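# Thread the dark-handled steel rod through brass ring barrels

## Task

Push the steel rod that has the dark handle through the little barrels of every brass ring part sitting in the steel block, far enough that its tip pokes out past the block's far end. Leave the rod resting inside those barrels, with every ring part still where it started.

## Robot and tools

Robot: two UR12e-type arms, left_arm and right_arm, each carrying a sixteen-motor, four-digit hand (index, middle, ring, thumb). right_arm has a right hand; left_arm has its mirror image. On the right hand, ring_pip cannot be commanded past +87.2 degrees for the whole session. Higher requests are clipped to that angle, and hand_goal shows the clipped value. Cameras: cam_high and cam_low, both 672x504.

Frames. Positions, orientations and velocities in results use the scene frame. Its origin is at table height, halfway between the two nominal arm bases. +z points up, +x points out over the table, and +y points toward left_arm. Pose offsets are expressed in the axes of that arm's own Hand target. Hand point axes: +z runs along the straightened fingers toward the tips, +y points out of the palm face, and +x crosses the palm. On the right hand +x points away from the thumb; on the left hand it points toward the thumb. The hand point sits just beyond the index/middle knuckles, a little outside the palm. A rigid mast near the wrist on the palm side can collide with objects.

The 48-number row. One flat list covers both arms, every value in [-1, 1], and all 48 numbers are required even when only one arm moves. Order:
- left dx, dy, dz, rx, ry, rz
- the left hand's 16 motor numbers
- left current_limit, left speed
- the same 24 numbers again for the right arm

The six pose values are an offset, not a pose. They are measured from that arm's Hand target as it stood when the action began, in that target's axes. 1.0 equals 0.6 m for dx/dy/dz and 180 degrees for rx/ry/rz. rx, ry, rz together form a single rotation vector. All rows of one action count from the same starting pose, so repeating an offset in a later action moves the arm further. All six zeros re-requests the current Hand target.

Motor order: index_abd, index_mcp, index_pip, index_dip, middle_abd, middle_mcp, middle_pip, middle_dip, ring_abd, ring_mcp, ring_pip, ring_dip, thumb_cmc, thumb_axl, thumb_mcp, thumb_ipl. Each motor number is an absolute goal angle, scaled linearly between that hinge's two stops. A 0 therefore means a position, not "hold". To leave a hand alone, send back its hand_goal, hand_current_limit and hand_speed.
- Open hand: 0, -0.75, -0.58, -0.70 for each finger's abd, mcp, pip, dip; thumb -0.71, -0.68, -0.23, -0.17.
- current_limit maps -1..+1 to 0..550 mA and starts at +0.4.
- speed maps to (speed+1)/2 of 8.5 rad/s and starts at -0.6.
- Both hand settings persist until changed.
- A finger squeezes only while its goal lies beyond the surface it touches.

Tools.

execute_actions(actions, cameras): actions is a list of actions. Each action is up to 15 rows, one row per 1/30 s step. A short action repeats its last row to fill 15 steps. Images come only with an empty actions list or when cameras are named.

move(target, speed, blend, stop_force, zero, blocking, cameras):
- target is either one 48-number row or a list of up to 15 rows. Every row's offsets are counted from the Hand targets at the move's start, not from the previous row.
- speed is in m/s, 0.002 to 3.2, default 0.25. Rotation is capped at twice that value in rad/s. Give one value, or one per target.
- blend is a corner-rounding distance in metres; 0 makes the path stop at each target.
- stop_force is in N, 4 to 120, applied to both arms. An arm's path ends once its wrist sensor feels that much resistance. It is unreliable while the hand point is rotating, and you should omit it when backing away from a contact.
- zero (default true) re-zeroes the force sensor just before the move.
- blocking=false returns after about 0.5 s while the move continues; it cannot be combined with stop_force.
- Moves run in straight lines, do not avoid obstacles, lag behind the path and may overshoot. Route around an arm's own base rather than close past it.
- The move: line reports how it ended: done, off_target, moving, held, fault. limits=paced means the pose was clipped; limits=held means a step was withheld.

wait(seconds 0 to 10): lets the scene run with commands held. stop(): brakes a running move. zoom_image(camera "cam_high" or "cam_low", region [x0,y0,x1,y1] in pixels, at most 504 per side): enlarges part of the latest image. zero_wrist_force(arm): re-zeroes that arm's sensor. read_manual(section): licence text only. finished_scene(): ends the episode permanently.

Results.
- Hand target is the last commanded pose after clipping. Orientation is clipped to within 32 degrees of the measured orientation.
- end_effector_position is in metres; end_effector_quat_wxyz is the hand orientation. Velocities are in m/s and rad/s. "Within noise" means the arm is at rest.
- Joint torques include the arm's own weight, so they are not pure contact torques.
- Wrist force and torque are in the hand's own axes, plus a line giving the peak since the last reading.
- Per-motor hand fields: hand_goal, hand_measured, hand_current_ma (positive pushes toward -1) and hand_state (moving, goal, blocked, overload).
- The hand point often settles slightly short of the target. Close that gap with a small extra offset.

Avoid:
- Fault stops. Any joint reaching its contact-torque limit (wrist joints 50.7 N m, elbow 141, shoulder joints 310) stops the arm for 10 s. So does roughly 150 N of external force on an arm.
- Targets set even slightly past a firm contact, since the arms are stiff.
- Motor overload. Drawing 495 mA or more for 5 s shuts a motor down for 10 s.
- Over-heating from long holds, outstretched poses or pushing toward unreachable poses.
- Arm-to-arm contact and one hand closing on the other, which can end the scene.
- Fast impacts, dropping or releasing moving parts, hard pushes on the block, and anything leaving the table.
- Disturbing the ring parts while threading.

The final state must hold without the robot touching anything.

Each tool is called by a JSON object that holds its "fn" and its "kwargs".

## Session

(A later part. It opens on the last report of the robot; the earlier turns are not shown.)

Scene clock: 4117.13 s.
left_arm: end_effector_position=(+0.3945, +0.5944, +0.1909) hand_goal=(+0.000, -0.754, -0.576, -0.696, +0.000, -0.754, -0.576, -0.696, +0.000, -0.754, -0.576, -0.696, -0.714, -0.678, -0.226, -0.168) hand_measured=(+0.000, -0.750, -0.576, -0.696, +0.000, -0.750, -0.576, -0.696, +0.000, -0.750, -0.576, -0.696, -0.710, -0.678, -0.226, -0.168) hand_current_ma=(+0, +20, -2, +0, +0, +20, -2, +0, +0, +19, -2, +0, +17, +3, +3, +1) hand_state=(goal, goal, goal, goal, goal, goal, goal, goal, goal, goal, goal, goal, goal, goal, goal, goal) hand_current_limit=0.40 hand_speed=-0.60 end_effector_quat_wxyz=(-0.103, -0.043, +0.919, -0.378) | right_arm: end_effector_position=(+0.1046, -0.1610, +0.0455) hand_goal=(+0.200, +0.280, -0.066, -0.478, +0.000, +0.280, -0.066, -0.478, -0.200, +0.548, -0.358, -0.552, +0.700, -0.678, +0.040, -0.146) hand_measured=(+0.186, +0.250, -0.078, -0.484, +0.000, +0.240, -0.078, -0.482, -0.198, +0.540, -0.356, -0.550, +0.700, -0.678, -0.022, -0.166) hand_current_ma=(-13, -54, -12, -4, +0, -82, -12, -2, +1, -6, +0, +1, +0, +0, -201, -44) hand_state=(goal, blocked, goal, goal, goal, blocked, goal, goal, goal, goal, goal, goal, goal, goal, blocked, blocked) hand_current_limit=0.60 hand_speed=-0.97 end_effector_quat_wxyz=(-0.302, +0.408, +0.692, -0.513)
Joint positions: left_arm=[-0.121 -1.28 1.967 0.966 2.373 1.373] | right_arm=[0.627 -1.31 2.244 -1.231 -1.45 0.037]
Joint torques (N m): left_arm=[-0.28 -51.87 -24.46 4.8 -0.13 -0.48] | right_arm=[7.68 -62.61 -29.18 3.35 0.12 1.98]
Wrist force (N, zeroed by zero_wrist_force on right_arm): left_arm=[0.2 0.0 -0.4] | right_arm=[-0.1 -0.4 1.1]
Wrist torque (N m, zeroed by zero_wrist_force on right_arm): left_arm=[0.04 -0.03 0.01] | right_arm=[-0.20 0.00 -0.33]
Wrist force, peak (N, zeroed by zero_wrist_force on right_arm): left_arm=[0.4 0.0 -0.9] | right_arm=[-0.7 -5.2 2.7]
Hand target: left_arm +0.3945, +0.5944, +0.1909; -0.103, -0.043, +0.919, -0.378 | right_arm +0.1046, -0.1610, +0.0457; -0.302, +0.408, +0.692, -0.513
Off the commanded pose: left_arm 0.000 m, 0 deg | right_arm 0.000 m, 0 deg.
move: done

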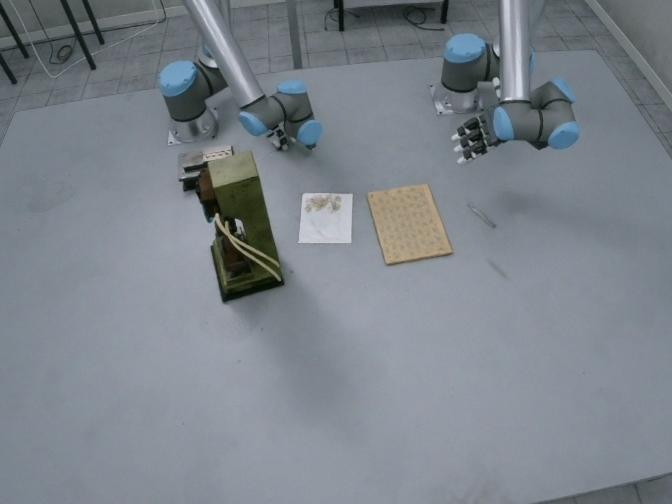

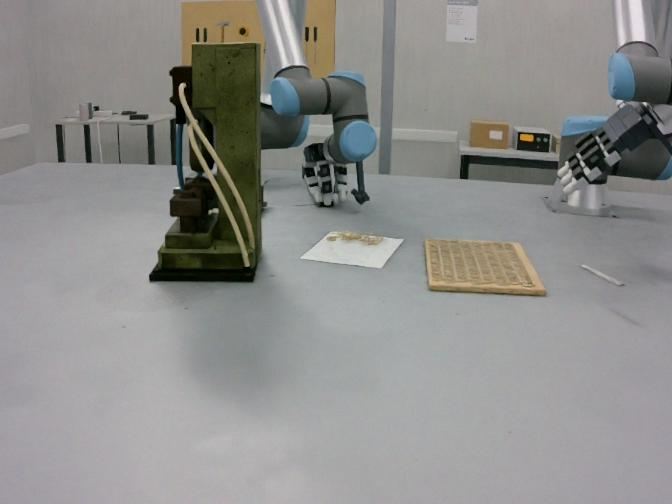

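{"fn": "move", "kwargs": {"target": [0,0,0,0,0,0,0,-0.754,-0.576,-0.696,0,-0.754,-0.576,-0.696,0,-0.754,-0.576,-0.696,-0.714,-0.678,-0.226,-0.168,0.4,-0.6,0,-0.03192,-0.00967,0,0,0,0.2,0.3,-0.0657,-0.4783,0,0.3,-0.0657,-0.4783,-0.2,0.548,-0.358,-0.551,0.7,-0.678,0.06,-0.146,0.7,-0.97], "speed": 0.02, "cameras": ["cam_high", "cam_low"]}}

{"fn": "zoom_image", "kwargs": {"camera": "cam_low", "region": [265, 170, 345, 215]}}

{"fn": "zoom_image", "kwargs": {"camera": "cam_high", "region": [245, 120, 315, 170]}}

Scene clock: 4128.40 s.
left_arm: end_effector_position=(+0.3945, +0.5944, +0.1909) hand_goal=(+0.000, -0.754, -0.576, -0.696, +0.000, -0.754, -0.576, -0.696, +0.000, -0.754, -0.576, -0.696, -0.714, -0.678, -0.226, -0.168) hand_measured=(+0.000, -0.750, -0.576, -0.696, +0.000, -0.750, -0.576, -0.696, +0.000, -0.750, -0.576, -0.696, -0.710, -0.678, -0.226, -0.168) hand_current_ma=(+0, +20, -2, +0, +0, +20, -2, +0, +0, +19, -2, +0, +17, +3, +3, +1) hand_state=(goal, goal, goal, goal, goal, goal, goal, goal, goal, goal, goal, goal, goal, goal, goal, goal) hand_current_limit=0.40 hand_speed=-0.60 end_effector_quat_wxyz=(-0.103, -0.043, +0.919, -0.378) | right_arm: end_effector_position=(+0.1046, -0.1610, +0.0656) hand_goal=(+0.200, +0.300, -0.066, -0.478, +0.000, +0.300, -0.066, -0.478, -0.200, +0.548, -0.358, -0.552, +0.700, -0.678, +0.060, -0.146) hand_measured=(+0.194, +0.296, -0.070, -0.482, +0.000, +0.242, -0.092, -0.488, -0.198, +0.540, -0.356, -0.550, +0.700, -0.678, +0.002, -0.166) hand_current_ma=(-3, -3, -3, -2, +0, -139, -39, -9, +1, -6, +0, +1, +0, +0, -183, -44) hand_state=(goal, goal, goal, goal, goal, blocked, blocked, goal, goal, goal, goal, goal, goal, goal, blocked, blocked) hand_current_limit=0.70 hand_speed=-0.97 end_effector_quat_wxyz=(-0.302, +0.408, +0.692, -0.513)
Joint positions: left_arm=[-0.121 -1.28 1.967 0.966 2.373 1.373] | right_arm=[0.627 -1.343 2.233 -1.188 -1.45 0.037]
Joint torques (N m): left_arm=[1.38 -52.34 -24.19 5.32 -0.42 -0.7] | right_arm=[8.63 -61.12 -30.19 3.3 0.2 3.15]
Wrist force (N, zeroed by zero_wrist_force on right_arm): left_arm=[0.2 -0.1 -0.5] | right_arm=[0.2 -0.6 0.9]
Wrist torque (N m, zeroed by zero_wrist_force on right_arm): left_arm=[0.03 -0.03 0.02] | right_arm=[-0.22 -0.06 -0.32]
Wrist force, peak (N, zeroed by zero_wrist_force on right_arm): left_arm=[0.2 0.0 -0.8] | right_arm=[-0.1 -0.4 1.4]
Hand target: left_arm +0.3945, +0.5944, +0.1909; -0.103, -0.043, +0.919, -0.378 | right_arm +0.1046, -0.1610, +0.0657; -0.302, +0.408, +0.692, -0.513
Off the commanded pose: left_arm 0.000 m, 0 deg | right_arm 0.000 m, 0 deg.
move: done

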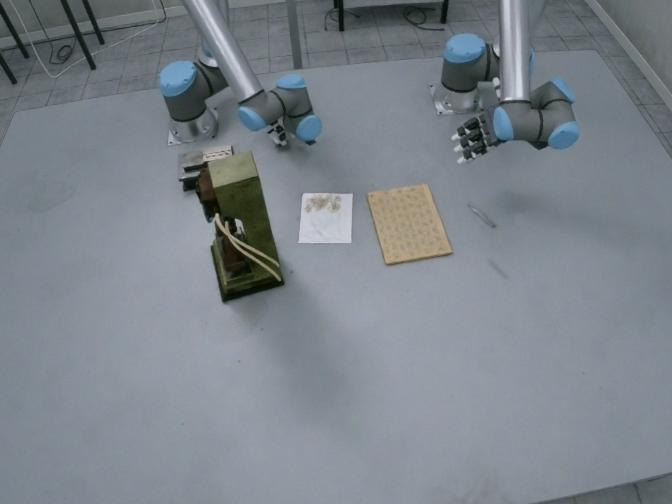

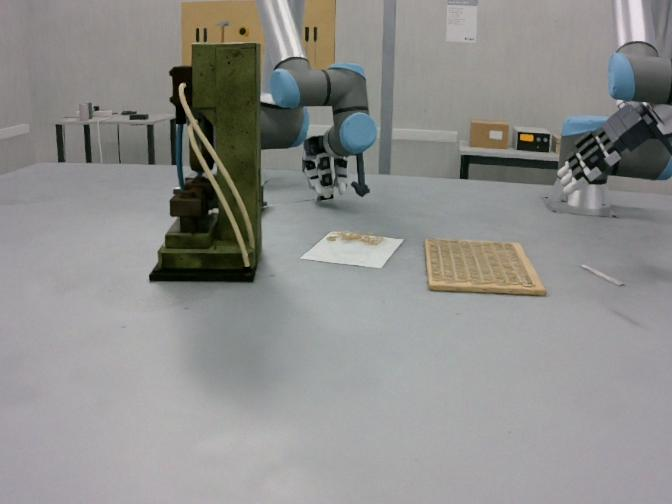

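Scaled by 6.300.

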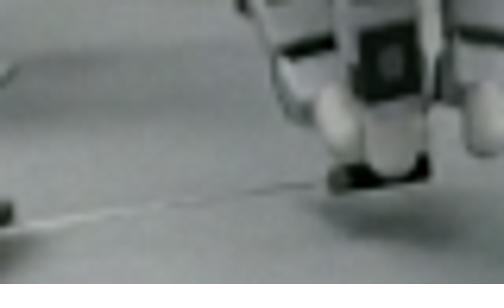

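Scaled by 7.200.

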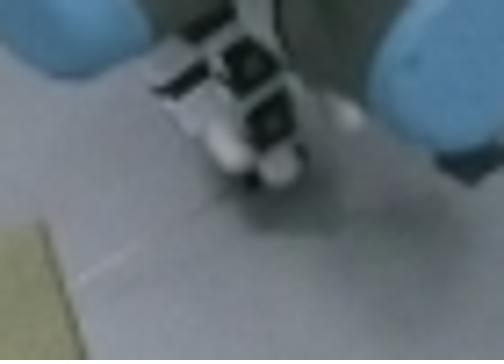

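{"fn": "move", "kwargs": {"target": [0,0,0,0,0,0,0,-0.754,-0.576,-0.696,0,-0.754,-0.576,-0.696,0,-0.754,-0.576,-0.696,-0.714,-0.678,-0.226,-0.168,0.4,-0.6,0,0.03445,0.01044,0,0,0,0.2,0.3,-0.0657,-0.4783,0,0.3,-0.0657,-0.4783,-0.2,0.548,-0.358,-0.551,0.7,-0.678,0.06,-0.146,0.7,-0.97], "speed": 0.015, "stop_force": 4}}

{"fn": "move", "kwargs": {"target": [0,0,0,0,0,0,0,-0.754,-0.576,-0.696,0,-0.754,-0.576,-0.696,0,-0.754,-0.576,-0.696,-0.714,-0.678,-0.226,-0.168,0.4,-0.6,0,0,0,0,0,0,0.2,0.1,0.15,-0.5,0,0.1,0.15,-0.5,-0.2,0.548,-0.358,-0.551,0.7,-0.678,-0.15,-0.13,0.7,-0.96], "speed": 0.015, "cameras": ["cam_high", "cam_low"]}}

{"fn": "zoom_image", "kwargs": {"camera": "cam_low", "region": [265, 170, 345, 215]}}

{"fn": "zoom_image", "kwargs": {"camera": "cam_high", "region": [245, 120, 315, 170]}}

Scene clock: 4167.93 s.
left_arm: end_effector_position=(+0.3945, +0.5944, +0.1909) hand_goal=(+0.000, -0.754, -0.576, -0.696, +0.000, -0.754, -0.576, -0.696, +0.000, -0.754, -0.576, -0.696, -0.714, -0.678, -0.226, -0.168) hand_measured=(+0.000, -0.750, -0.576, -0.696, +0.000, -0.750, -0.576, -0.696, +0.000, -0.750, -0.576, -0.696, -0.710, -0.678, -0.226, -0.168) hand_current_ma=(+0, +20, -2, +0, +0, +20, -2, +0, +0, +19, -2, +0, +17, +3, +3, +1) hand_state=(goal, goal, goal, goal, goal, goal, goal, goal, goal, goal, goal, goal, goal, goal, goal, goal) hand_current_limit=0.40 hand_speed=-0.60 end_effector_quat_wxyz=(-0.103, -0.043, +0.919, -0.378) | right_arm: end_effector_position=(+0.1046, -0.1610, +0.0477) hand_goal=(+0.200, +0.300, -0.066, -0.478, +0.000, +0.300, -0.066, -0.478, -0.200, +0.548, -0.358, -0.552, +0.700, -0.678, +0.060, -0.146) hand_measured=(+0.198, +0.296, -0.068, -0.480, +0.006, +0.256, -0.084, -0.484, -0.198, +0.540, -0.356, -0.550, +0.704, -0.678, +0.016, -0.166) hand_current_ma=(-1, -2, -1, -1, +4, -90, -24, -5, +1, -6, +0, +1, +2, +0, -124, -42) hand_state=(goal, goal, goal, goal, goal, blocked, goal, goal, goal, goal, goal, goal, goal, goal, blocked, blocked) hand_current_limit=0.70 hand_speed=-0.97 end_effector_quat_wxyz=(-0.302, +0.408, +0.692, -0.513)
Joint positions: left_arm=[-0.121 -1.28 1.967 0.966 2.373 1.373] | right_arm=[0.627 -1.313 2.243 -1.226 -1.45 0.037]
Joint torques (N m): left_arm=[0.86 -51.27 -23.99 5.12 -0.28 -0.91] | right_arm=[1.12 -62.94 -28.56 3.3 -1.42 0.59]
Wrist force (N, zeroed by zero_wrist_force on right_arm): left_arm=[0.0 -0.2 -0.6] | right_arm=[-0.1 -1.6 -0.3]
Wrist torque (N m, zeroed by zero_wrist_force on right_arm): left_arm=[0.02 -0.01 0.00] | right_arm=[-0.25 -0.01 -0.34]
Wrist force, peak (N, zeroed by zero_wrist_force on right_arm): left_arm=[0.2 -0.2 -0.9] | right_arm=[-1.0 -11.1 -2.3]
Hand target: left_arm +0.3945, +0.5944, +0.1909; -0.103, -0.043, +0.919, -0.378 | right_arm +0.1046, -0.1610, +0.0477; -0.302, +0.408, +0.692, -0.513 (not the last commanded pose)
Off the commanded pose: left_arm 0.000 m, 0 deg | right_arm 0.004 m, 0 deg.
move: contact (right_arm)

Scene clock: 4170.07 s.
left_arm: end_effector_position=(+0.3945, +0.5944, +0.1909) hand_goal=(+0.000, -0.754, -0.576, -0.696, +0.000, -0.754, -0.576, -0.696, +0.000, -0.754, -0.576, -0.696, -0.714, -0.678, -0.226, -0.168) hand_measured=(+0.000, -0.750, -0.576, -0.696, +0.000, -0.750, -0.576, -0.696, +0.000, -0.750, -0.576, -0.696, -0.710, -0.678, -0.226, -0.168) hand_current_ma=(+0, +20, -2, +0, +0, +20, -2, +0, +0, +19, -2, +0, +17, +3, +3, +1) hand_state=(goal, goal, goal, goal, goal, goal, goal, goal, goal, goal, goal, goal, goal, goal, goal, goal) hand_current_limit=0.40 hand_speed=-0.60 end_effector_quat_wxyz=(-0.103, -0.043, +0.919, -0.378) | right_arm: end_effector_position=(+0.1046, -0.1610, +0.0477) hand_goal=(+0.200, +0.100, +0.150, -0.500, +0.000, +0.100, +0.150, -0.500, -0.200, +0.548, -0.358, -0.552, +0.700, -0.678, -0.150, -0.130) hand_measured=(+0.198, +0.104, +0.146, -0.498, +0.002, +0.104, +0.144, -0.502, -0.198, +0.540, -0.356, -0.550, +0.702, -0.678, -0.146, -0.132) hand_current_ma=(-1, +3, -3, +1, +1, +3, -5, -2, +1, -6, +0, +1, +1, +0, +3, -1) hand_state=(goal, goal, goal, goal, goal, goal, goal, goal, goal, goal, goal, goal, goal, goal, goal, goal) hand_current_limit=0.70 hand_speed=-0.96 end_effector_quat_wxyz=(-0.302, +0.408, +0.692, -0.513)
Joint positions: left_arm=[-0.121 -1.28 1.967 0.966 2.373 1.373] | right_arm=[0.627 -1.313 2.243 -1.226 -1.45 0.037]
Joint torques (N m): left_arm=[-0.89 -50.66 -24.68 4.99 -0.44 -0.69] | right_arm=[0.33 -59.38 -27.09 0.95 -0.71 0.62]
Wrist force (N, zeroed by zero_wrist_force on right_arm): left_arm=[0.1 0.2 -0.5] | right_arm=[0.0 -0.5 0.9]
Wrist torque (N m, zeroed by zero_wrist_force on right_arm): left_arm=[0.07 -0.02 0.00] | right_arm=[-0.20 -0.01 -0.31]
Wrist force, peak (N, zeroed by zero_wrist_force on right_arm): left_arm=[0.4 0.2 -0.7] | right_arm=[0.1 -3.0 -0.1]
Hand target: left_arm +0.3945, +0.5944, +0.1909; -0.103, -0.043, +0.919, -0.378 | right_arm +0.1046, -0.1610, +0.0477; -0.302, +0.408, +0.692, -0.513
Off the commanded pose: left_arm 0.000 m, 0 deg | right_arm 0.000 m, 0 deg.
move: done

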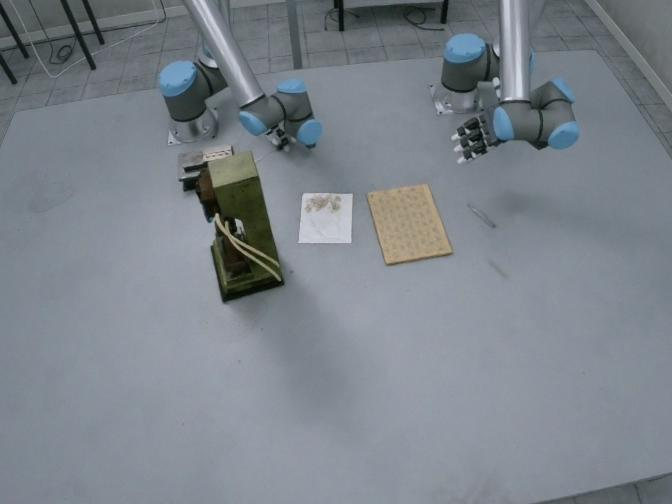

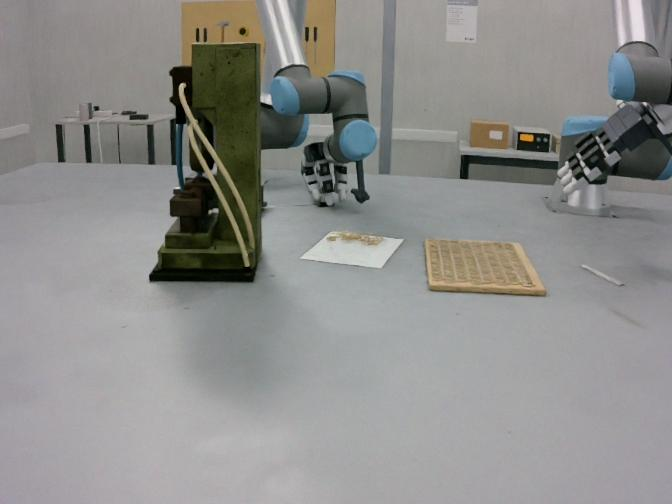

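Scaled by 6.300.

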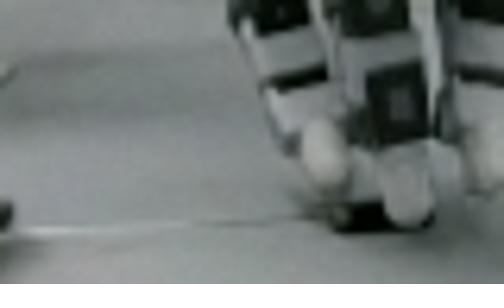

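Scaled by 7.200.

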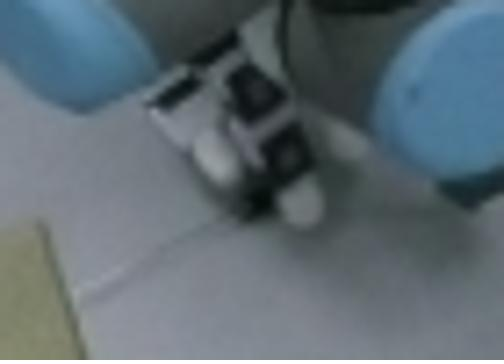

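{"fn": "move", "kwargs": {"target": [0,0,0,0,0,0,0,-0.754,-0.576,-0.696,0,-0.754,-0.576,-0.696,0,-0.754,-0.576,-0.696,-0.714,-0.678,-0.226,-0.168,0.4,-0.6,0,0.00989,0.003,0,0,0,0.2,0.1,0.15,-0.5,0,0.1,0.15,-0.5,-0.2,0.548,-0.358,-0.551,0.7,-0.678,-0.15,-0.13,0.7,-0.96], "speed": 0.015, "stop_force": 6}}

{"fn": "move", "kwargs": {"target": [0,0,0,0,0,0,0,-0.754,-0.576,-0.696,0,-0.754,-0.576,-0.696,0,-0.754,-0.576,-0.696,-0.714,-0.678,-0.226,-0.168,0.4,-0.6,0,0,0,0,0,0,0.2,0.32,-0.0657,-0.4783,0,0.32,-0.0657,-0.4783,-0.2,0.548,-0.358,-0.551,0.7,-0.678,0.08,-0.146,0.7,-0.96], "speed": 0.015, "cameras": ["cam_high", "cam_low"]}}

{"fn": "zoom_image", "kwargs": {"camera": "cam_low", "region": [265, 170, 345, 215]}}

{"fn": "zoom_image", "kwargs": {"camera": "cam_high", "region": [245, 120, 315, 170]}}

Scene clock: 4191.27 s.
left_arm: end_effector_position=(+0.3945, +0.5944, +0.1909) hand_goal=(+0.000, -0.754, -0.576, -0.696, +0.000, -0.754, -0.576, -0.696, +0.000, -0.754, -0.576, -0.696, -0.714, -0.678, -0.226, -0.168) hand_measured=(+0.000, -0.750, -0.576, -0.696, +0.000, -0.750, -0.576, -0.696, +0.000, -0.750, -0.576, -0.696, -0.710, -0.678, -0.226, -0.168) hand_current_ma=(+0, +20, -2, +0, +0, +20, -2, +0, +0, +19, -2, +0, +17, +3, +3, +1) hand_state=(goal, goal, goal, goal, goal, goal, goal, goal, goal, goal, goal, goal, goal, goal, goal, goal) hand_current_limit=0.40 hand_speed=-0.60 end_effector_quat_wxyz=(-0.103, -0.043, +0.919, -0.378) | right_arm: end_effector_position=(+0.1046, -0.1610, +0.0415) hand_goal=(+0.200, +0.100, +0.150, -0.500, +0.000, +0.100, +0.150, -0.500, -0.200, +0.548, -0.358, -0.552, +0.700, -0.678, -0.150, -0.130) hand_measured=(+0.198, +0.104, +0.146, -0.498, +0.002, +0.104, +0.144, -0.502, -0.198, +0.540, -0.356, -0.550, +0.702, -0.678, -0.146, -0.132) hand_current_ma=(-1, +3, -3, +1, +1, +3, -5, -2, +1, -6, +0, +1, +1, +0, +3, -1) hand_state=(goal, goal, goal, goal, goal, goal, goal, goal, goal, goal, goal, goal, goal, goal, goal, goal) hand_current_limit=0.70 hand_speed=-0.96 end_effector_quat_wxyz=(-0.302, +0.408, +0.692, -0.513)
Joint positions: left_arm=[-0.121 -1.28 1.967 0.966 2.373 1.373] | right_arm=[0.627 -1.303 2.246 -1.24 -1.45 0.037]
Joint torques (N m): left_arm=[0.91 -53.1 -24.07 4.6 -0.16 -0.83] | right_arm=[-0.85 -36.66 -15.53 -2.15 -0.38 0.4]
Wrist force (N, zeroed by zero_wrist_force on right_arm): left_arm=[-0.1 0.3 -0.5] | right_arm=[0.1 -0.6 0.7]
Wrist torque (N m, zeroed by zero_wrist_force on right_arm): left_arm=[0.08 0.00 -0.02] | right_arm=[-0.20 -0.01 -0.32]
Wrist force, peak (N, zeroed by zero_wrist_force on right_arm): left_arm=[0.2 0.0 -0.9] | right_arm=[0.0 -0.4 1.4]
Hand target: left_arm +0.3945, +0.5944, +0.1909; -0.103, -0.043, +0.919, -0.378 | right_arm +0.1046, -0.1610, +0.0415; -0.302, +0.408, +0.692, -0.513
Off the commanded pose: left_arm 0.000 m, 0 deg | right_arm 0.000 m, 0 deg.
move: done

Scene clock: 4193.00 s.
left_arm: end_effector_position=(+0.3945, +0.5944, +0.1909) hand_goal=(+0.000, -0.754, -0.576, -0.696, +0.000, -0.754, -0.576, -0.696, +0.000, -0.754, -0.576, -0.696, -0.714, -0.678, -0.226, -0.168) hand_measured=(+0.000, -0.750, -0.576, -0.696, +0.000, -0.750, -0.576, -0.696, +0.000, -0.750, -0.576, -0.696, -0.710, -0.678, -0.226, -0.168) hand_current_ma=(+0, +20, -2, +0, +0, +20, -2, +0, +0, +19, -2, +0, +17, +3, +3, +1) hand_state=(goal, goal, goal, goal, goal, goal, goal, goal, goal, goal, goal, goal, goal, goal, goal, goal) hand_current_limit=0.40 hand_speed=-0.60 end_effector_quat_wxyz=(-0.103, -0.043, +0.919, -0.378) | right_arm: end_effector_position=(+0.1046, -0.1610, +0.0415) hand_goal=(+0.200, +0.320, -0.066, -0.478, +0.000, +0.320, -0.066, -0.478, -0.200, +0.548, -0.358, -0.552, +0.700, -0.678, +0.080, -0.146) hand_measured=(+0.188, +0.268, -0.044, -0.468, +0.000, +0.228, -0.010, -0.456, -0.198, +0.540, -0.356, -0.550, +0.702, -0.678, -0.044, -0.164) hand_current_ma=(-10, -115, +29, +10, +0, -271, +122, +31, +1, -6, +0, +1, +1, +0, -296, -40) hand_state=(goal, blocked, blocked, goal, goal, blocked, blocked, blocked, goal, goal, goal, goal, goal, goal, moving, moving) hand_current_limit=0.70 hand_speed=-0.96 end_effector_quat_wxyz=(-0.302, +0.408, +0.692, -0.513)
Joint positions: left_arm=[-0.121 -1.28 1.967 0.966 2.373 1.373] | right_arm=[0.627 -1.303 2.246 -1.24 -1.45 0.037]
Joint torques (N m): left_arm=[-1.45 -50.98 -24.32 4.45 -0.33 -0.74] | right_arm=[-2.71 -36.15 -19.74 -2.1 -0.33 0.13]
Wrist force (N, zeroed by zero_wrist_force on right_arm): left_arm=[0.1 0.0 -0.5] | right_arm=[-1.6 -15.8 5.0]
Wrist torque (N m, zeroed by zero_wrist_force on right_arm): left_arm=[0.04 -0.01 0.01] | right_arm=[-0.59 -0.01 -0.42]
Wrist force, peak (N, zeroed by zero_wrist_force on right_arm): left_arm=[0.0 0.1 -0.8] | right_arm=[-1.9 -16.0 5.3]
Hand target: left_arm +0.3945, +0.5944, +0.1909; -0.103, -0.043, +0.919, -0.378 | right_arm +0.1046, -0.1610, +0.0415; -0.302, +0.408, +0.692, -0.513
Off the commanded pose: left_arm 0.000 m, 0 deg | right_arm 0.000 m, 0 deg.
move: done

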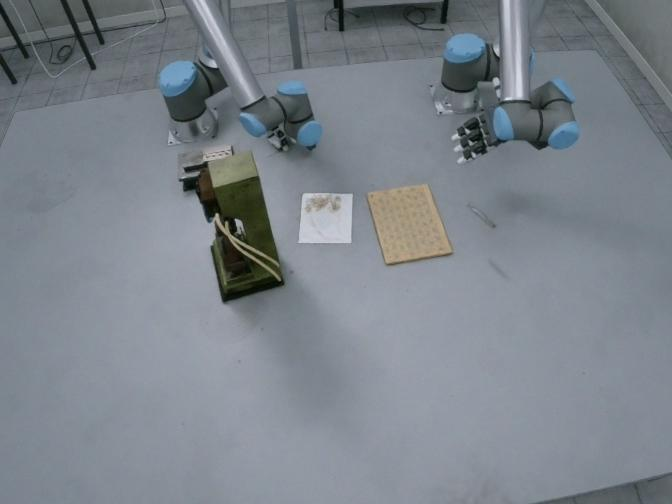

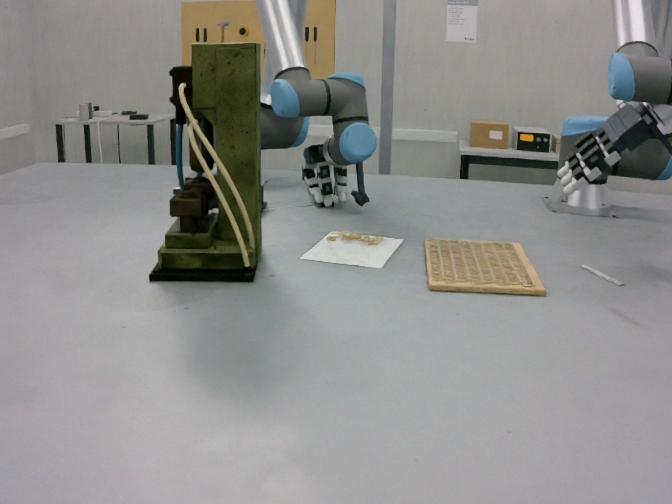

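Scaled by 6.300.

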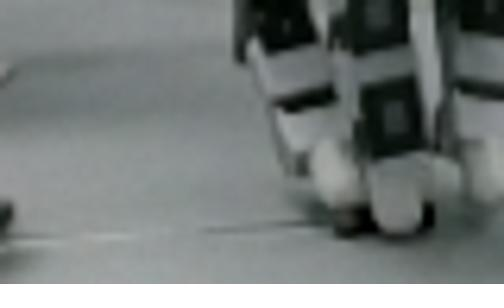

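Scaled by 7.200.

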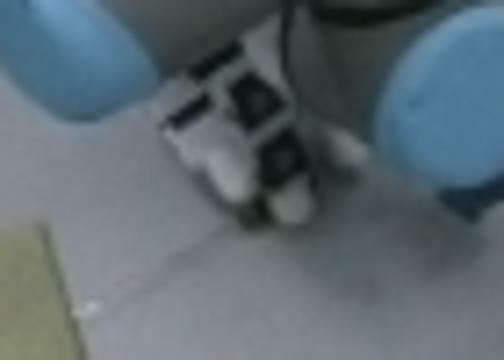

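{"fn": "move", "kwargs": {"target": [0,0,0,0,0,0,0,-0.754,-0.576,-0.696,0,-0.754,-0.576,-0.696,0,-0.754,-0.576,-0.696,-0.714,-0.678,-0.226,-0.168,0.4,-0.6,0,-0.01595,-0.00483,0,0,0,0.2,0.32,-0.0657,-0.4783,0,0.32,-0.0657,-0.4783,-0.2,0.548,-0.358,-0.551,0.7,-0.678,0.08,-0.146,0.7,-0.96], "speed": 0.01, "cameras": ["cam_high", "cam_low"]}}

{"fn": "zoom_image", "kwargs": {"camera": "cam_low", "region": [265, 170, 345, 215]}}

{"fn": "zoom_image", "kwargs": {"camera": "cam_high", "region": [245, 120, 315, 170]}}

Scene clock: 4201.73 s.
left_arm: end_effector_position=(+0.3945, +0.5944, +0.1909) hand_goal=(+0.000, -0.754, -0.576, -0.696, +0.000, -0.754, -0.576, -0.696, +0.000, -0.754, -0.576, -0.696, -0.714, -0.678, -0.226, -0.168) hand_measured=(+0.000, -0.750, -0.576, -0.696, +0.000, -0.750, -0.576, -0.696, +0.000, -0.750, -0.576, -0.696, -0.710, -0.678, -0.226, -0.168) hand_current_ma=(+0, +20, -2, +0, +0, +20, -2, +0, +0, +19, -2, +0, +17, +3, +3, +1) hand_state=(goal, goal, goal, goal, goal, goal, goal, goal, goal, goal, goal, goal, goal, goal, goal, goal) hand_current_limit=0.40 hand_speed=-0.60 end_effector_quat_wxyz=(-0.103, -0.043, +0.919, -0.378) | right_arm: end_effector_position=(+0.1046, -0.1610, +0.0513) hand_goal=(+0.200, +0.320, -0.066, -0.478, +0.000, +0.320, -0.066, -0.478, -0.200, +0.548, -0.358, -0.552, +0.700, -0.678, +0.080, -0.146) hand_measured=(+0.186, +0.278, -0.080, -0.484, +0.002, +0.268, -0.080, -0.482, -0.198, +0.540, -0.356, -0.550, +0.700, -0.678, -0.006, -0.176) hand_current_ma=(-12, -84, -16, -5, +0, -117, -15, -2, +1, -6, +0, +1, +0, +0, -330, -71) hand_state=(goal, blocked, goal, goal, goal, blocked, goal, goal, goal, goal, goal, goal, goal, goal, blocked, blocked) hand_current_limit=0.70 hand_speed=-0.96 end_effector_quat_wxyz=(-0.302, +0.408, +0.692, -0.513)
Joint positions: left_arm=[-0.121 -1.28 1.967 0.966 2.373 1.373] | right_arm=[0.627 -1.319 2.241 -1.219 -1.45 0.037]
Joint torques (N m): left_arm=[2.03 -48.67 -25.02 5.06 0.11 -0.95] | right_arm=[-2.17 -65.57 -29.87 3.36 0.21 0.41]
Wrist force (N, zeroed by zero_wrist_force on right_arm): left_arm=[0.0 0.0 -0.3] | right_arm=[0.2 -0.4 1.3]
Wrist torque (N m, zeroed by zero_wrist_force on right_arm): left_arm=[0.02 -0.01 0.00] | right_arm=[-0.20 -0.04 -0.30]
Wrist force, peak (N, zeroed by zero_wrist_force on right_arm): left_arm=[0.3 0.2 -0.8] | right_arm=[-2.1 -16.6 3.6]
Hand target: left_arm +0.3945, +0.5944, +0.1909; -0.103, -0.043, +0.919, -0.378 | right_arm +0.1046, -0.1610, +0.0515; -0.302, +0.408, +0.692, -0.513
Off the commanded pose: left_arm 0.000 m, 0 deg | right_arm 0.000 m, 0 deg.
move: done

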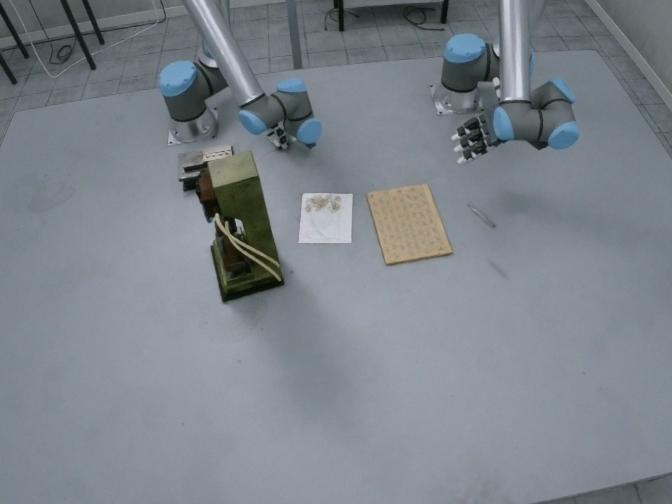

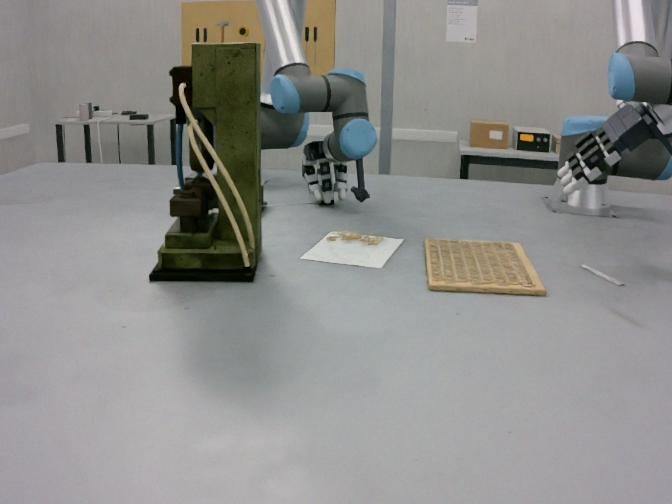

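Scaled by 6.300.

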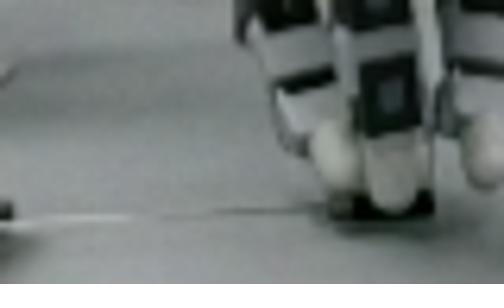

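Scaled by 7.200.

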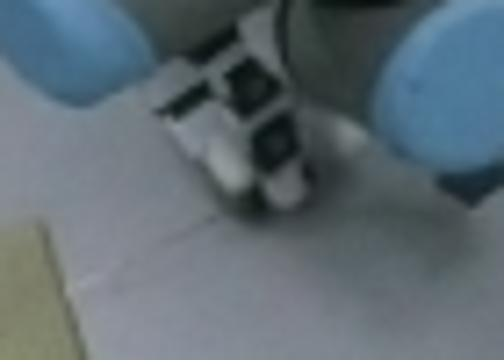

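{"fn": "move", "kwargs": {"target": [0,0,0,0,0,0,0,-0.754,-0.576,-0.696,0,-0.754,-0.576,-0.696,0,-0.754,-0.576,-0.696,-0.714,-0.678,-0.226,-0.168,0.4,-0.6,0,-0.0957,-0.029,0,0,0,0.2,0.32,-0.0657,-0.4783,0,0.32,-0.0657,-0.4783,-0.2,0.548,-0.358,-0.551,0.7,-0.678,0.08,-0.146,0.7,-0.96], "speed": 0.03, "cameras": ["cam_high", "cam_low"]}}

{"fn": "zoom_image", "kwargs": {"camera": "cam_low", "region": [255, 150, 345, 200]}}

{"fn": "zoom_image", "kwargs": {"camera": "cam_high", "region": [235, 110, 315, 170]}}

Scene clock: 4213.63 s.
left_arm: end_effector_position=(+0.3945, +0.5944, +0.1909) hand_goal=(+0.000, -0.754, -0.576, -0.696, +0.000, -0.754, -0.576, -0.696, +0.000, -0.754, -0.576, -0.696, -0.714, -0.678, -0.226, -0.168) hand_measured=(+0.000, -0.750, -0.576, -0.696, +0.000, -0.750, -0.576, -0.696, +0.000, -0.750, -0.576, -0.696, -0.710, -0.678, -0.226, -0.168) hand_current_ma=(+0, +20, -2, +0, +0, +20, -2, +0, +0, +19, -2, +0, +17, +3, +3, +1) hand_state=(goal, goal, goal, goal, goal, goal, goal, goal, goal, goal, goal, goal, goal, goal, goal, goal) hand_current_limit=0.40 hand_speed=-0.60 end_effector_quat_wxyz=(-0.103, -0.043, +0.919, -0.378) | right_arm: end_effector_position=(+0.1045, -0.1611, +0.1113) hand_goal=(+0.200, +0.320, -0.066, -0.478, +0.000, +0.320, -0.066, -0.478, -0.200, +0.548, -0.358, -0.552, +0.700, -0.678, +0.080, -0.146) hand_measured=(+0.194, +0.292, -0.076, -0.484, +0.000, +0.314, -0.074, -0.482, -0.198, +0.542, -0.356, -0.550, +0.700, -0.678, +0.026, -0.168) hand_current_ma=(-3, -47, -11, -4, +0, -6, -6, -2, +1, -5, +0, +1, +0, +0, -162, -45) hand_state=(goal, blocked, goal, goal, goal, goal, goal, goal, goal, goal, goal, goal, goal, goal, blocked, blocked) hand_current_limit=0.70 hand_speed=-0.96 end_effector_quat_wxyz=(-0.302, +0.408, +0.692, -0.513)
Joint positions: left_arm=[-0.121 -1.28 1.967 0.966 2.373 1.373] | right_arm=[0.627 -1.413 2.205 -1.089 -1.45 0.037]
Joint torques (N m): left_arm=[0.07 -50.3 -24.01 4.83 0.12 -0.85] | right_arm=[9.67 -60.46 -33.41 3.18 0.1 3.21]
Wrist force (N, zeroed by zero_wrist_force on right_arm): left_arm=[-0.1 0.2 -0.5] | right_arm=[0.1 -0.2 1.3]
Wrist torque (N m, zeroed by zero_wrist_force on right_arm): left_arm=[0.07 0.00 -0.01] | right_arm=[-0.18 -0.03 -0.31]
Wrist force, peak (N, zeroed by zero_wrist_force on right_arm): left_arm=[0.5 -0.2 -0.7] | right_arm=[0.5 -0.4 1.8]
Hand target: left_arm +0.3945, +0.5944, +0.1909; -0.103, -0.043, +0.919, -0.378 | right_arm +0.1046, -0.1611, +0.1115; -0.302, +0.408, +0.692, -0.513
Off the commanded pose: left_arm 0.000 m, 0 deg | right_arm 0.000 m, 0 deg.
move: done

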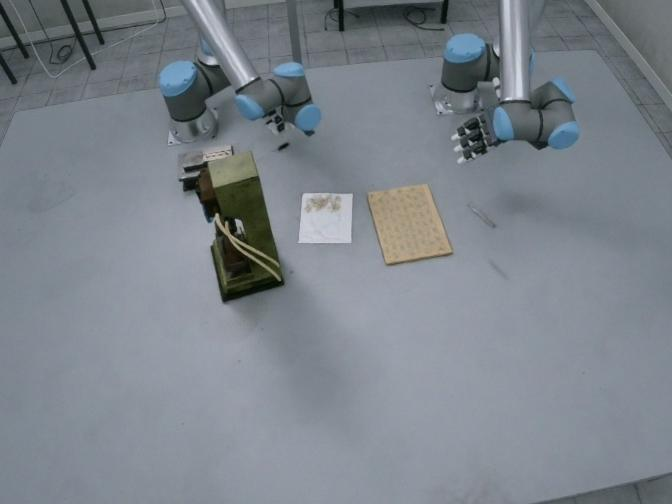

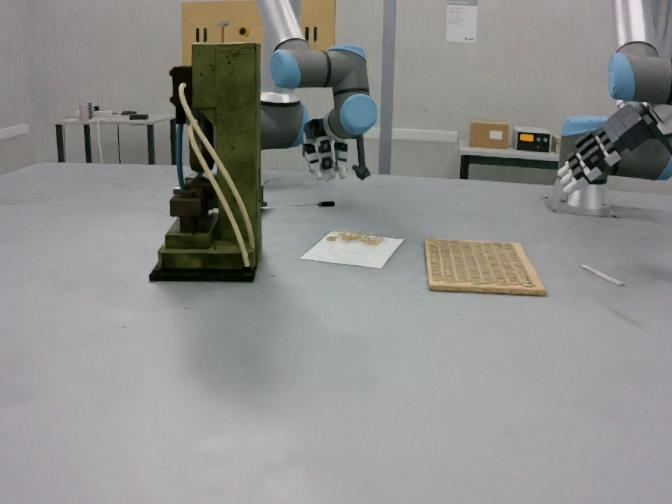

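Scaled by 5.600.

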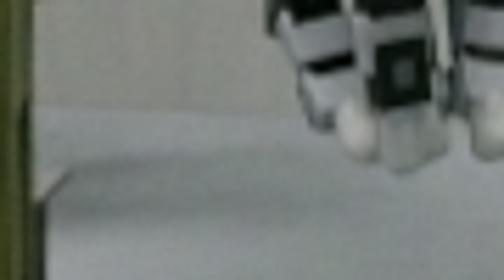

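Scaled by 6.300.

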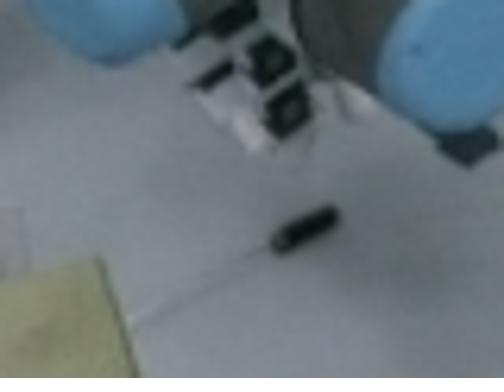

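{"fn": "zoom_image", "kwargs": {"camera": "cam_low", "region": [255, 180, 345, 225]}}

{"fn": "zoom_image", "kwargs": {"camera": "cam_high", "region": [245, 125, 305, 170]}}

Scaled by 5.600.

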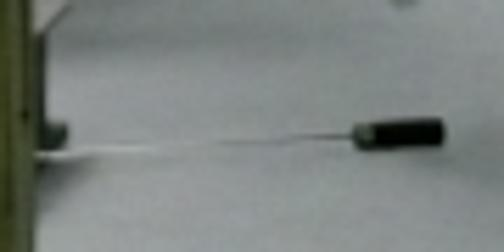

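Scaled by 8.400.

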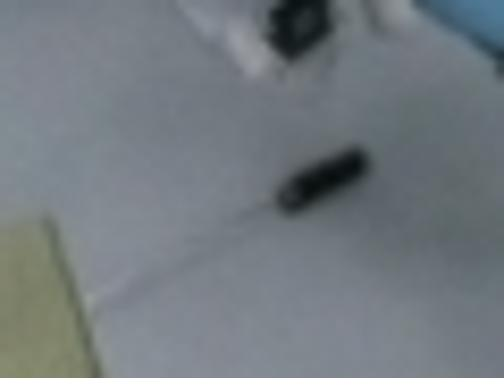

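{"fn": "move", "kwargs": {"target": [[0,0,0,0,0,0,0,-0.754,-0.576,-0.696,0,-0.754,-0.576,-0.696,0,-0.754,-0.576,-0.696,-0.714,-0.678,-0.226,-0.168,0.4,-0.6,0,0,0,0,0,0,0.2,-0.0685,0.2993,-0.5362,0,-0.0685,0.2993,-0.5362,-0.2,0.548,-0.358,-0.551,0.7,-0.678,-0.2247,-0.1243,0.4,-0.7],[0,0,0,0,0,0,0,-0.754,-0.576,-0.696,0,-0.754,-0.576,-0.696,0,-0.754,-0.576,-0.696,-0.714,-0.678,-0.226,-0.168,0.4,-0.6,-0.00024,0.05535,0.02801,0,0.00806,-0.02659,0.2,-0.0685,0.2993,-0.5362,0,-0.0685,0.2993,-0.5362,-0.2,0.548,-0.358,-0.551,0.7,-0.678,-0.2247,-0.1243,0.4,-0.7]], "speed": 0.05, "cameras": ["cam_high", "cam_low"]}}

{"fn": "zoom_image", "kwargs": {"camera": "cam_low", "region": [255, 170, 345, 220]}}

{"fn": "zoom_image", "kwargs": {"camera": "cam_high", "region": [245, 120, 315, 170]}}

Scene clock: 4319.43 s.
left_arm: end_effector_position=(+0.3945, +0.5944, +0.1909) hand_goal=(+0.000, -0.754, -0.576, -0.696, +0.000, -0.754, -0.576, -0.696, +0.000, -0.754, -0.576, -0.696, -0.714, -0.678, -0.226, -0.168) hand_measured=(+0.000, -0.750, -0.576, -0.696, +0.000, -0.750, -0.576, -0.696, +0.000, -0.750, -0.576, -0.696, -0.710, -0.678, -0.226, -0.168) hand_current_ma=(+0, +20, -2, +0, +0, +20, -2, +0, +0, +19, -2, +0, +17, +3, +3, +1) hand_state=(goal, goal, goal, goal, goal, goal, goal, goal, goal, goal, goal, goal, goal, goal, goal, goal) hand_current_limit=0.40 hand_speed=-0.60 end_effector_quat_wxyz=(-0.103, -0.043, +0.919, -0.378) | right_arm: end_effector_position=(+0.0990, -0.1643, +0.0750) hand_goal=(+0.200, -0.068, +0.300, -0.536, +0.000, -0.068, +0.300, -0.536, -0.200, +0.548, -0.358, -0.552, +0.700, -0.678, -0.224, -0.124) hand_measured=(+0.196, -0.060, +0.296, -0.534, +0.000, -0.062, +0.294, -0.534, -0.198, +0.542, -0.356, -0.550, +0.700, -0.678, -0.220, -0.126) hand_current_ma=(-3, +7, -3, +1, +0, +6, -4, +1, +1, -5, +0, +1, +0, +0, +4, -1) hand_state=(goal, goal, goal, goal, goal, goal, goal, goal, goal, goal, goal, goal, goal, goal, goal, goal) hand_current_limit=0.40 hand_speed=-0.70 end_effector_quat_wxyz=(-0.332, +0.385, +0.704, -0.495)
Joint positions: left_arm=[-0.121 -1.28 1.967 0.966 2.373 1.373] | right_arm=[0.603 -1.376 2.249 -1.169 -1.448 -0.053]
Joint torques (N m): left_arm=[0.91 -50.88 -24.12 4.84 -0.32 -0.67] | right_arm=[-11.67 -33.39 -17.16 -2.36 1.73 -3.5]
Wrist force (N, zeroed by zero_wrist_force on right_arm): left_arm=[0.0 0.0 -0.5] | right_arm=[0.3 -0.3 1.8]
Wrist torque (N m, zeroed by zero_wrist_force on right_arm): left_arm=[0.04 -0.01 0.00] | right_arm=[-0.27 -0.07 0.06]
Wrist force, peak (N, zeroed by zero_wrist_force on right_arm): left_arm=[0.4 0.1 -0.9] | right_arm=[0.4 -0.1 1.8]
Hand target: left_arm +0.3945, +0.5944, +0.1909; -0.103, -0.043, +0.919, -0.378 | right_arm +0.0990, -0.1643, +0.0748; -0.332, +0.385, +0.705, -0.495
Off the commanded pose: left_arm 0.000 m, 0 deg | right_arm 0.000 m, 0 deg.
move: done

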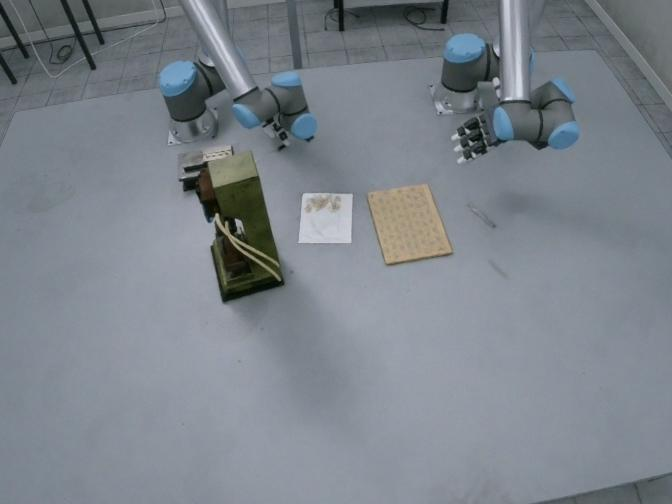

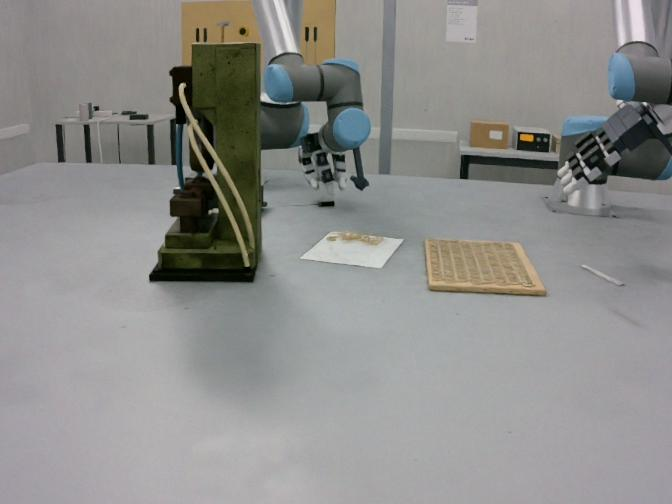

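Scaled by 5.600.

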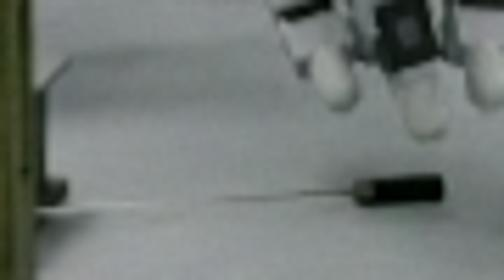

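Scaled by 7.200.

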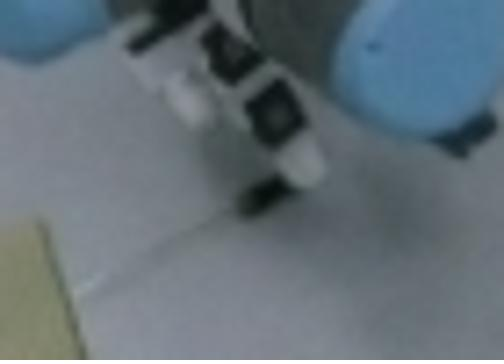

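{"fn": "move", "kwargs": {"target": [0,0,0,0,0,0,0,-0.754,-0.576,-0.696,0,-0.754,-0.576,-0.696,0,-0.754,-0.576,-0.696,-0.714,-0.678,-0.226,-0.168,0.4,-0.6,-0.0043,0.0525,0.01585,0,0,0,0.2,-0.0685,0.2993,-0.5362,0,-0.0685,0.2993,-0.5362,-0.2,0.548,-0.358,-0.551,0.7,-0.678,-0.2247,-0.1243,0.4,-0.7], "speed": 0.03, "stop_force": 4}}

{"fn": "move", "kwargs": {"target": [0,0,0,0,0,0,0,-0.754,-0.576,-0.696,0,-0.754,-0.576,-0.696,0,-0.754,-0.576,-0.696,-0.714,-0.678,-0.226,-0.168,0.4,-0.6,0,0,0,0,0,0,0.2,0.17,0.04,-0.49,0,0.17,0.04,-0.49,-0.2,0.548,-0.358,-0.551,0.7,-0.678,-0.07,-0.146,0.4,-0.9], "speed": 0.03}}

{"fn": "move", "kwargs": {"target": [0,0,0,0,0,0,0,-0.754,-0.576,-0.696,0,-0.754,-0.576,-0.696,0,-0.754,-0.576,-0.696,-0.714,-0.678,-0.226,-0.168,0.4,-0.6,-0.0011,0.01271,0.00385,0,0,0,0.2,0.17,0.04,-0.49,0,0.17,0.04,-0.49,-0.2,0.548,-0.358,-0.551,0.7,-0.678,-0.07,-0.146,0.4,-0.9], "speed": 0.005, "stop_force": 4, "cameras": ["cam_high", "cam_low"]}}

{"fn": "zoom_image", "kwargs": {"camera": "cam_low", "region": [255, 170, 345, 220]}}

{"fn": "zoom_image", "kwargs": {"camera": "cam_high", "region": [245, 120, 315, 170]}}

Scene clock: 4338.10 s.
left_arm: end_effector_position=(+0.3945, +0.5944, +0.1909) hand_goal=(+0.000, -0.754, -0.576, -0.696, +0.000, -0.754, -0.576, -0.696, +0.000, -0.754, -0.576, -0.696, -0.714, -0.678, -0.226, -0.168) hand_measured=(+0.000, -0.750, -0.576, -0.696, +0.000, -0.750, -0.576, -0.696, +0.000, -0.750, -0.576, -0.696, -0.710, -0.678, -0.226, -0.168) hand_current_ma=(+0, +20, -2, +0, +0, +20, -2, +0, +0, +19, -2, +0, +17, +3, +3, +1) hand_state=(goal, goal, goal, goal, goal, goal, goal, goal, goal, goal, goal, goal, goal, goal, goal, goal) hand_current_limit=0.40 hand_speed=-0.60 end_effector_quat_wxyz=(-0.103, -0.043, +0.919, -0.378) | right_arm: end_effector_position=(+0.0989, -0.1640, +0.0418) hand_goal=(+0.200, -0.068, +0.300, -0.536, +0.000, -0.068, +0.300, -0.536, -0.200, +0.548, -0.358, -0.552, +0.700, -0.678, -0.224, -0.124) hand_measured=(+0.196, -0.060, +0.296, -0.534, +0.000, -0.062, +0.294, -0.534, -0.198, +0.542, -0.356, -0.550, +0.700, -0.678, -0.220, -0.126) hand_current_ma=(-3, +7, -3, +1, +0, +6, -4, +1, +1, -5, +0, +1, +0, +0, +4, -1) hand_state=(goal, goal, goal, goal, goal, goal, goal, goal, goal, goal, goal, goal, goal, goal, goal, goal) hand_current_limit=0.40 hand_speed=-0.70 end_effector_quat_wxyz=(-0.332, +0.385, +0.705, -0.495)
Joint positions: left_arm=[-0.121 -1.28 1.967 0.966 2.373 1.373] | right_arm=[0.604 -1.321 2.267 -1.242 -1.447 -0.054]
Joint torques (N m): left_arm=[-0.32 -47.61 -24.58 4.46 -0.27 -0.69] | right_arm=[11.71 -35 -15.49 -2.26 1.5 3.75]
Wrist force (N, zeroed by zero_wrist_force on right_arm): left_arm=[0.2 -0.1 -0.5] | right_arm=[0.3 -0.6 1.3]
Wrist torque (N m, zeroed by zero_wrist_force on right_arm): left_arm=[0.04 -0.04 0.02] | right_arm=[-0.27 -0.05 0.04]
Wrist force, peak (N, zeroed by zero_wrist_force on right_arm): left_arm=[0.3 -0.2 -0.8] | right_arm=[0.1 -0.8 1.7]
Hand target: left_arm +0.3945, +0.5944, +0.1909; -0.103, -0.043, +0.919, -0.378 | right_arm +0.0989, -0.1640, +0.0418; -0.332, +0.385, +0.705, -0.495
Off the commanded pose: left_arm 0.000 m, 0 deg | right_arm 0.000 m, 0 deg.
move: done

Scene clock: 4339.10 s.
left_arm: end_effector_position=(+0.3945, +0.5944, +0.1909) hand_goal=(+0.000, -0.754, -0.576, -0.696, +0.000, -0.754, -0.576, -0.696, +0.000, -0.754, -0.576, -0.696, -0.714, -0.678, -0.226, -0.168) hand_measured=(+0.000, -0.750, -0.576, -0.696, +0.000, -0.750, -0.576, -0.696, +0.000, -0.750, -0.576, -0.696, -0.710, -0.678, -0.226, -0.168) hand_current_ma=(+0, +20, -2, +0, +0, +20, -2, +0, +0, +19, -2, +0, +17, +3, +3, +1) hand_state=(goal, goal, goal, goal, goal, goal, goal, goal, goal, goal, goal, goal, goal, goal, goal, goal) hand_current_limit=0.40 hand_speed=-0.60 end_effector_quat_wxyz=(-0.103, -0.043, +0.919, -0.378) | right_arm: end_effector_position=(+0.0989, -0.1640, +0.0418) hand_goal=(+0.200, +0.170, +0.040, -0.490, +0.000, +0.170, +0.040, -0.490, -0.200, +0.548, -0.358, -0.552, +0.700, -0.678, -0.070, -0.146) hand_measured=(+0.196, +0.168, +0.042, -0.494, +0.000, +0.168, +0.042, -0.492, -0.198, +0.542, -0.356, -0.550, +0.700, -0.678, -0.072, -0.144) hand_current_ma=(-3, -1, +0, -2, +0, -1, +1, -2, +1, -5, +0, +1, +0, +0, -1, +2) hand_state=(goal, goal, goal, goal, goal, goal, goal, goal, goal, goal, goal, goal, goal, goal, goal, goal) hand_current_limit=0.40 hand_speed=-0.90 end_effector_quat_wxyz=(-0.332, +0.385, +0.705, -0.495)
Joint positions: left_arm=[-0.121 -1.28 1.967 0.966 2.373 1.373] | right_arm=[0.604 -1.321 2.267 -1.242 -1.447 -0.054]
Joint torques (N m): left_arm=[3.49 -48.9 -23.24 5.11 -0.2 -0.6] | right_arm=[12.23 -36.46 -15.04 -2.1 1.35 3.68]
Wrist force (N, zeroed by zero_wrist_force on right_arm): left_arm=[0.1 0.2 -0.6] | right_arm=[0.3 -0.1 1.4]
Wrist torque (N m, zeroed by zero_wrist_force on right_arm): left_arm=[0.07 -0.02 0.01] | right_arm=[-0.20 -0.06 0.06]
Wrist force, peak (N, zeroed by zero_wrist_force on right_arm): left_arm=[0.4 0.1 -0.7] | right_arm=[0.4 -0.3 1.6]
Hand target: left_arm +0.3945, +0.5944, +0.1909; -0.103, -0.043, +0.919, -0.378 | right_arm +0.0989, -0.1640, +0.0418; -0.332, +0.385, +0.705, -0.495
Off the commanded pose: left_arm 0.000 m, 0 deg | right_arm 0.000 m, 0 deg.
move: done

Scene clock: 4341.00 s.
left_arm: end_effector_position=(+0.3945, +0.5944, +0.1909) hand_goal=(+0.000, -0.754, -0.576, -0.696, +0.000, -0.754, -0.576, -0.696, +0.000, -0.754, -0.576, -0.696, -0.714, -0.678, -0.226, -0.168) hand_measured=(+0.000, -0.750, -0.576, -0.696, +0.000, -0.750, -0.576, -0.696, +0.000, -0.750, -0.576, -0.696, -0.710, -0.678, -0.226, -0.168) hand_current_ma=(+0, +20, -2, +0, +0, +20, -2, +0, +0, +19, -2, +0, +17, +3, +3, +1) hand_state=(goal, goal, goal, goal, goal, goal, goal, goal, goal, goal, goal, goal, goal, goal, goal, goal) hand_current_limit=0.40 hand_speed=-0.60 end_effector_quat_wxyz=(-0.103, -0.043, +0.919, -0.378) | right_arm: end_effector_position=(+0.0989, -0.1640, +0.0387) hand_goal=(+0.200, +0.170, +0.040, -0.490, +0.000, +0.170, +0.040, -0.490, -0.200, +0.548, -0.358, -0.552, +0.700, -0.678, -0.070, -0.146) hand_measured=(+0.196, +0.168, +0.042, -0.494, +0.000, +0.168, +0.042, -0.492, -0.198, +0.542, -0.356, -0.550, +0.700, -0.678, -0.072, -0.144) hand_current_ma=(-3, -1, +0, -2, +0, -1, +1, -2, +1, -5, +0, +1, +0, +0, -1, +1) hand_state=(goal, goal, goal, goal, goal, goal, goal, goal, goal, goal, goal, goal, goal, goal, goal, goal) hand_current_limit=0.40 hand_speed=-0.90 end_effector_quat_wxyz=(-0.332, +0.385, +0.705, -0.495)
Joint positions: left_arm=[-0.121 -1.28 1.967 0.966 2.373 1.373] | right_arm=[0.604 -1.315 2.268 -1.249 -1.447 -0.054]
Joint torques (N m): left_arm=[1.24 -53.3 -23.2 5.32 -0.42 -1.07] | right_arm=[11.65 -60.61 -27.3 2.95 1.34 2.68]
Wrist force (N, zeroed by zero_wrist_force on right_arm): left_arm=[-0.3 0.1 -0.5] | right_arm=[-0.1 -4.9 -0.2]
Wrist torque (N m, zeroed by zero_wrist_force on right_arm): left_arm=[0.05 0.03 -0.02] | right_arm=[-0.58 -0.03 0.06]
Wrist force, peak (N, zeroed by zero_wrist_force on right_arm): left_arm=[0.2 -0.2 -0.8] | right_arm=[-0.8 -7.1 -0.9]
Hand target: left_arm +0.3945, +0.5944, +0.1909; -0.103, -0.043, +0.919, -0.378 | right_arm +0.0989, -0.1640, +0.0387; -0.332, +0.385, +0.705, -0.495 (not the last commanded pose)
Off the commanded pose: left_arm 0.000 m, 0 deg | right_arm 0.005 m, 0 deg.
move: contact (right_arm)

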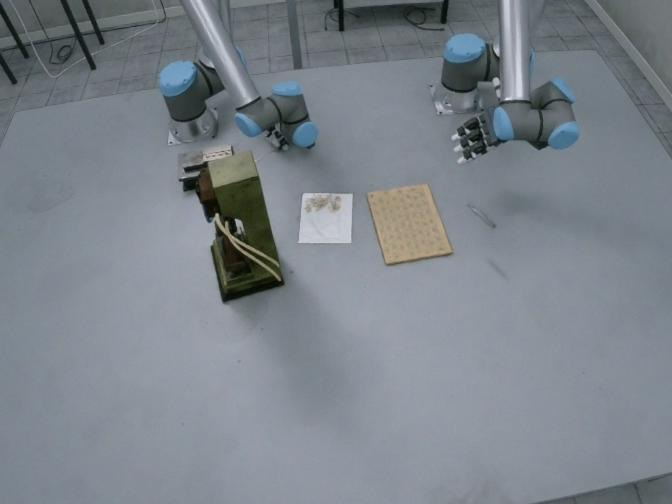

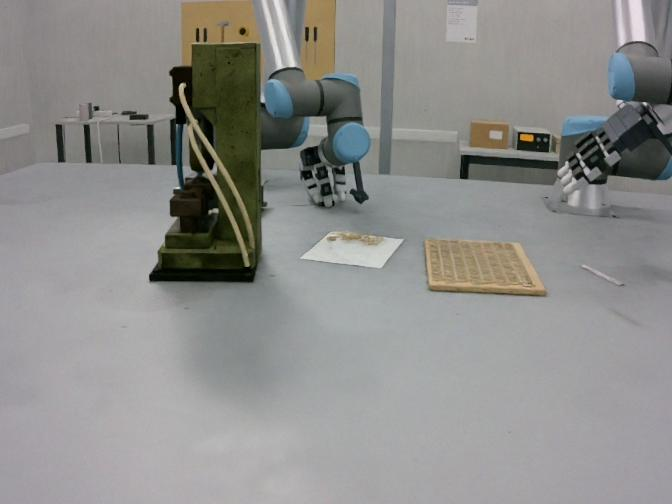

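Scaled by 5.600.

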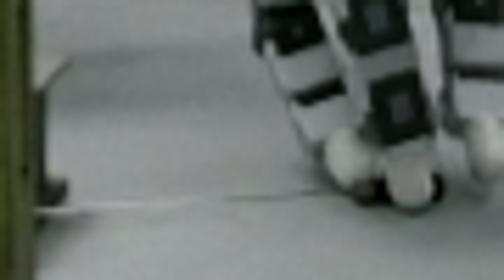

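Scaled by 7.200.

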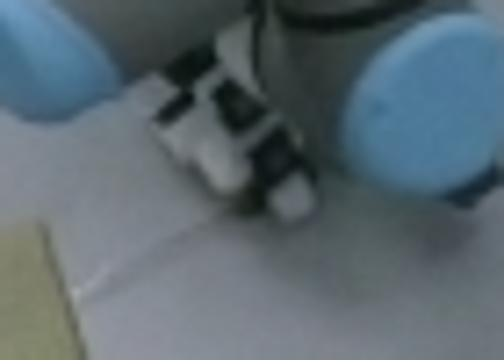

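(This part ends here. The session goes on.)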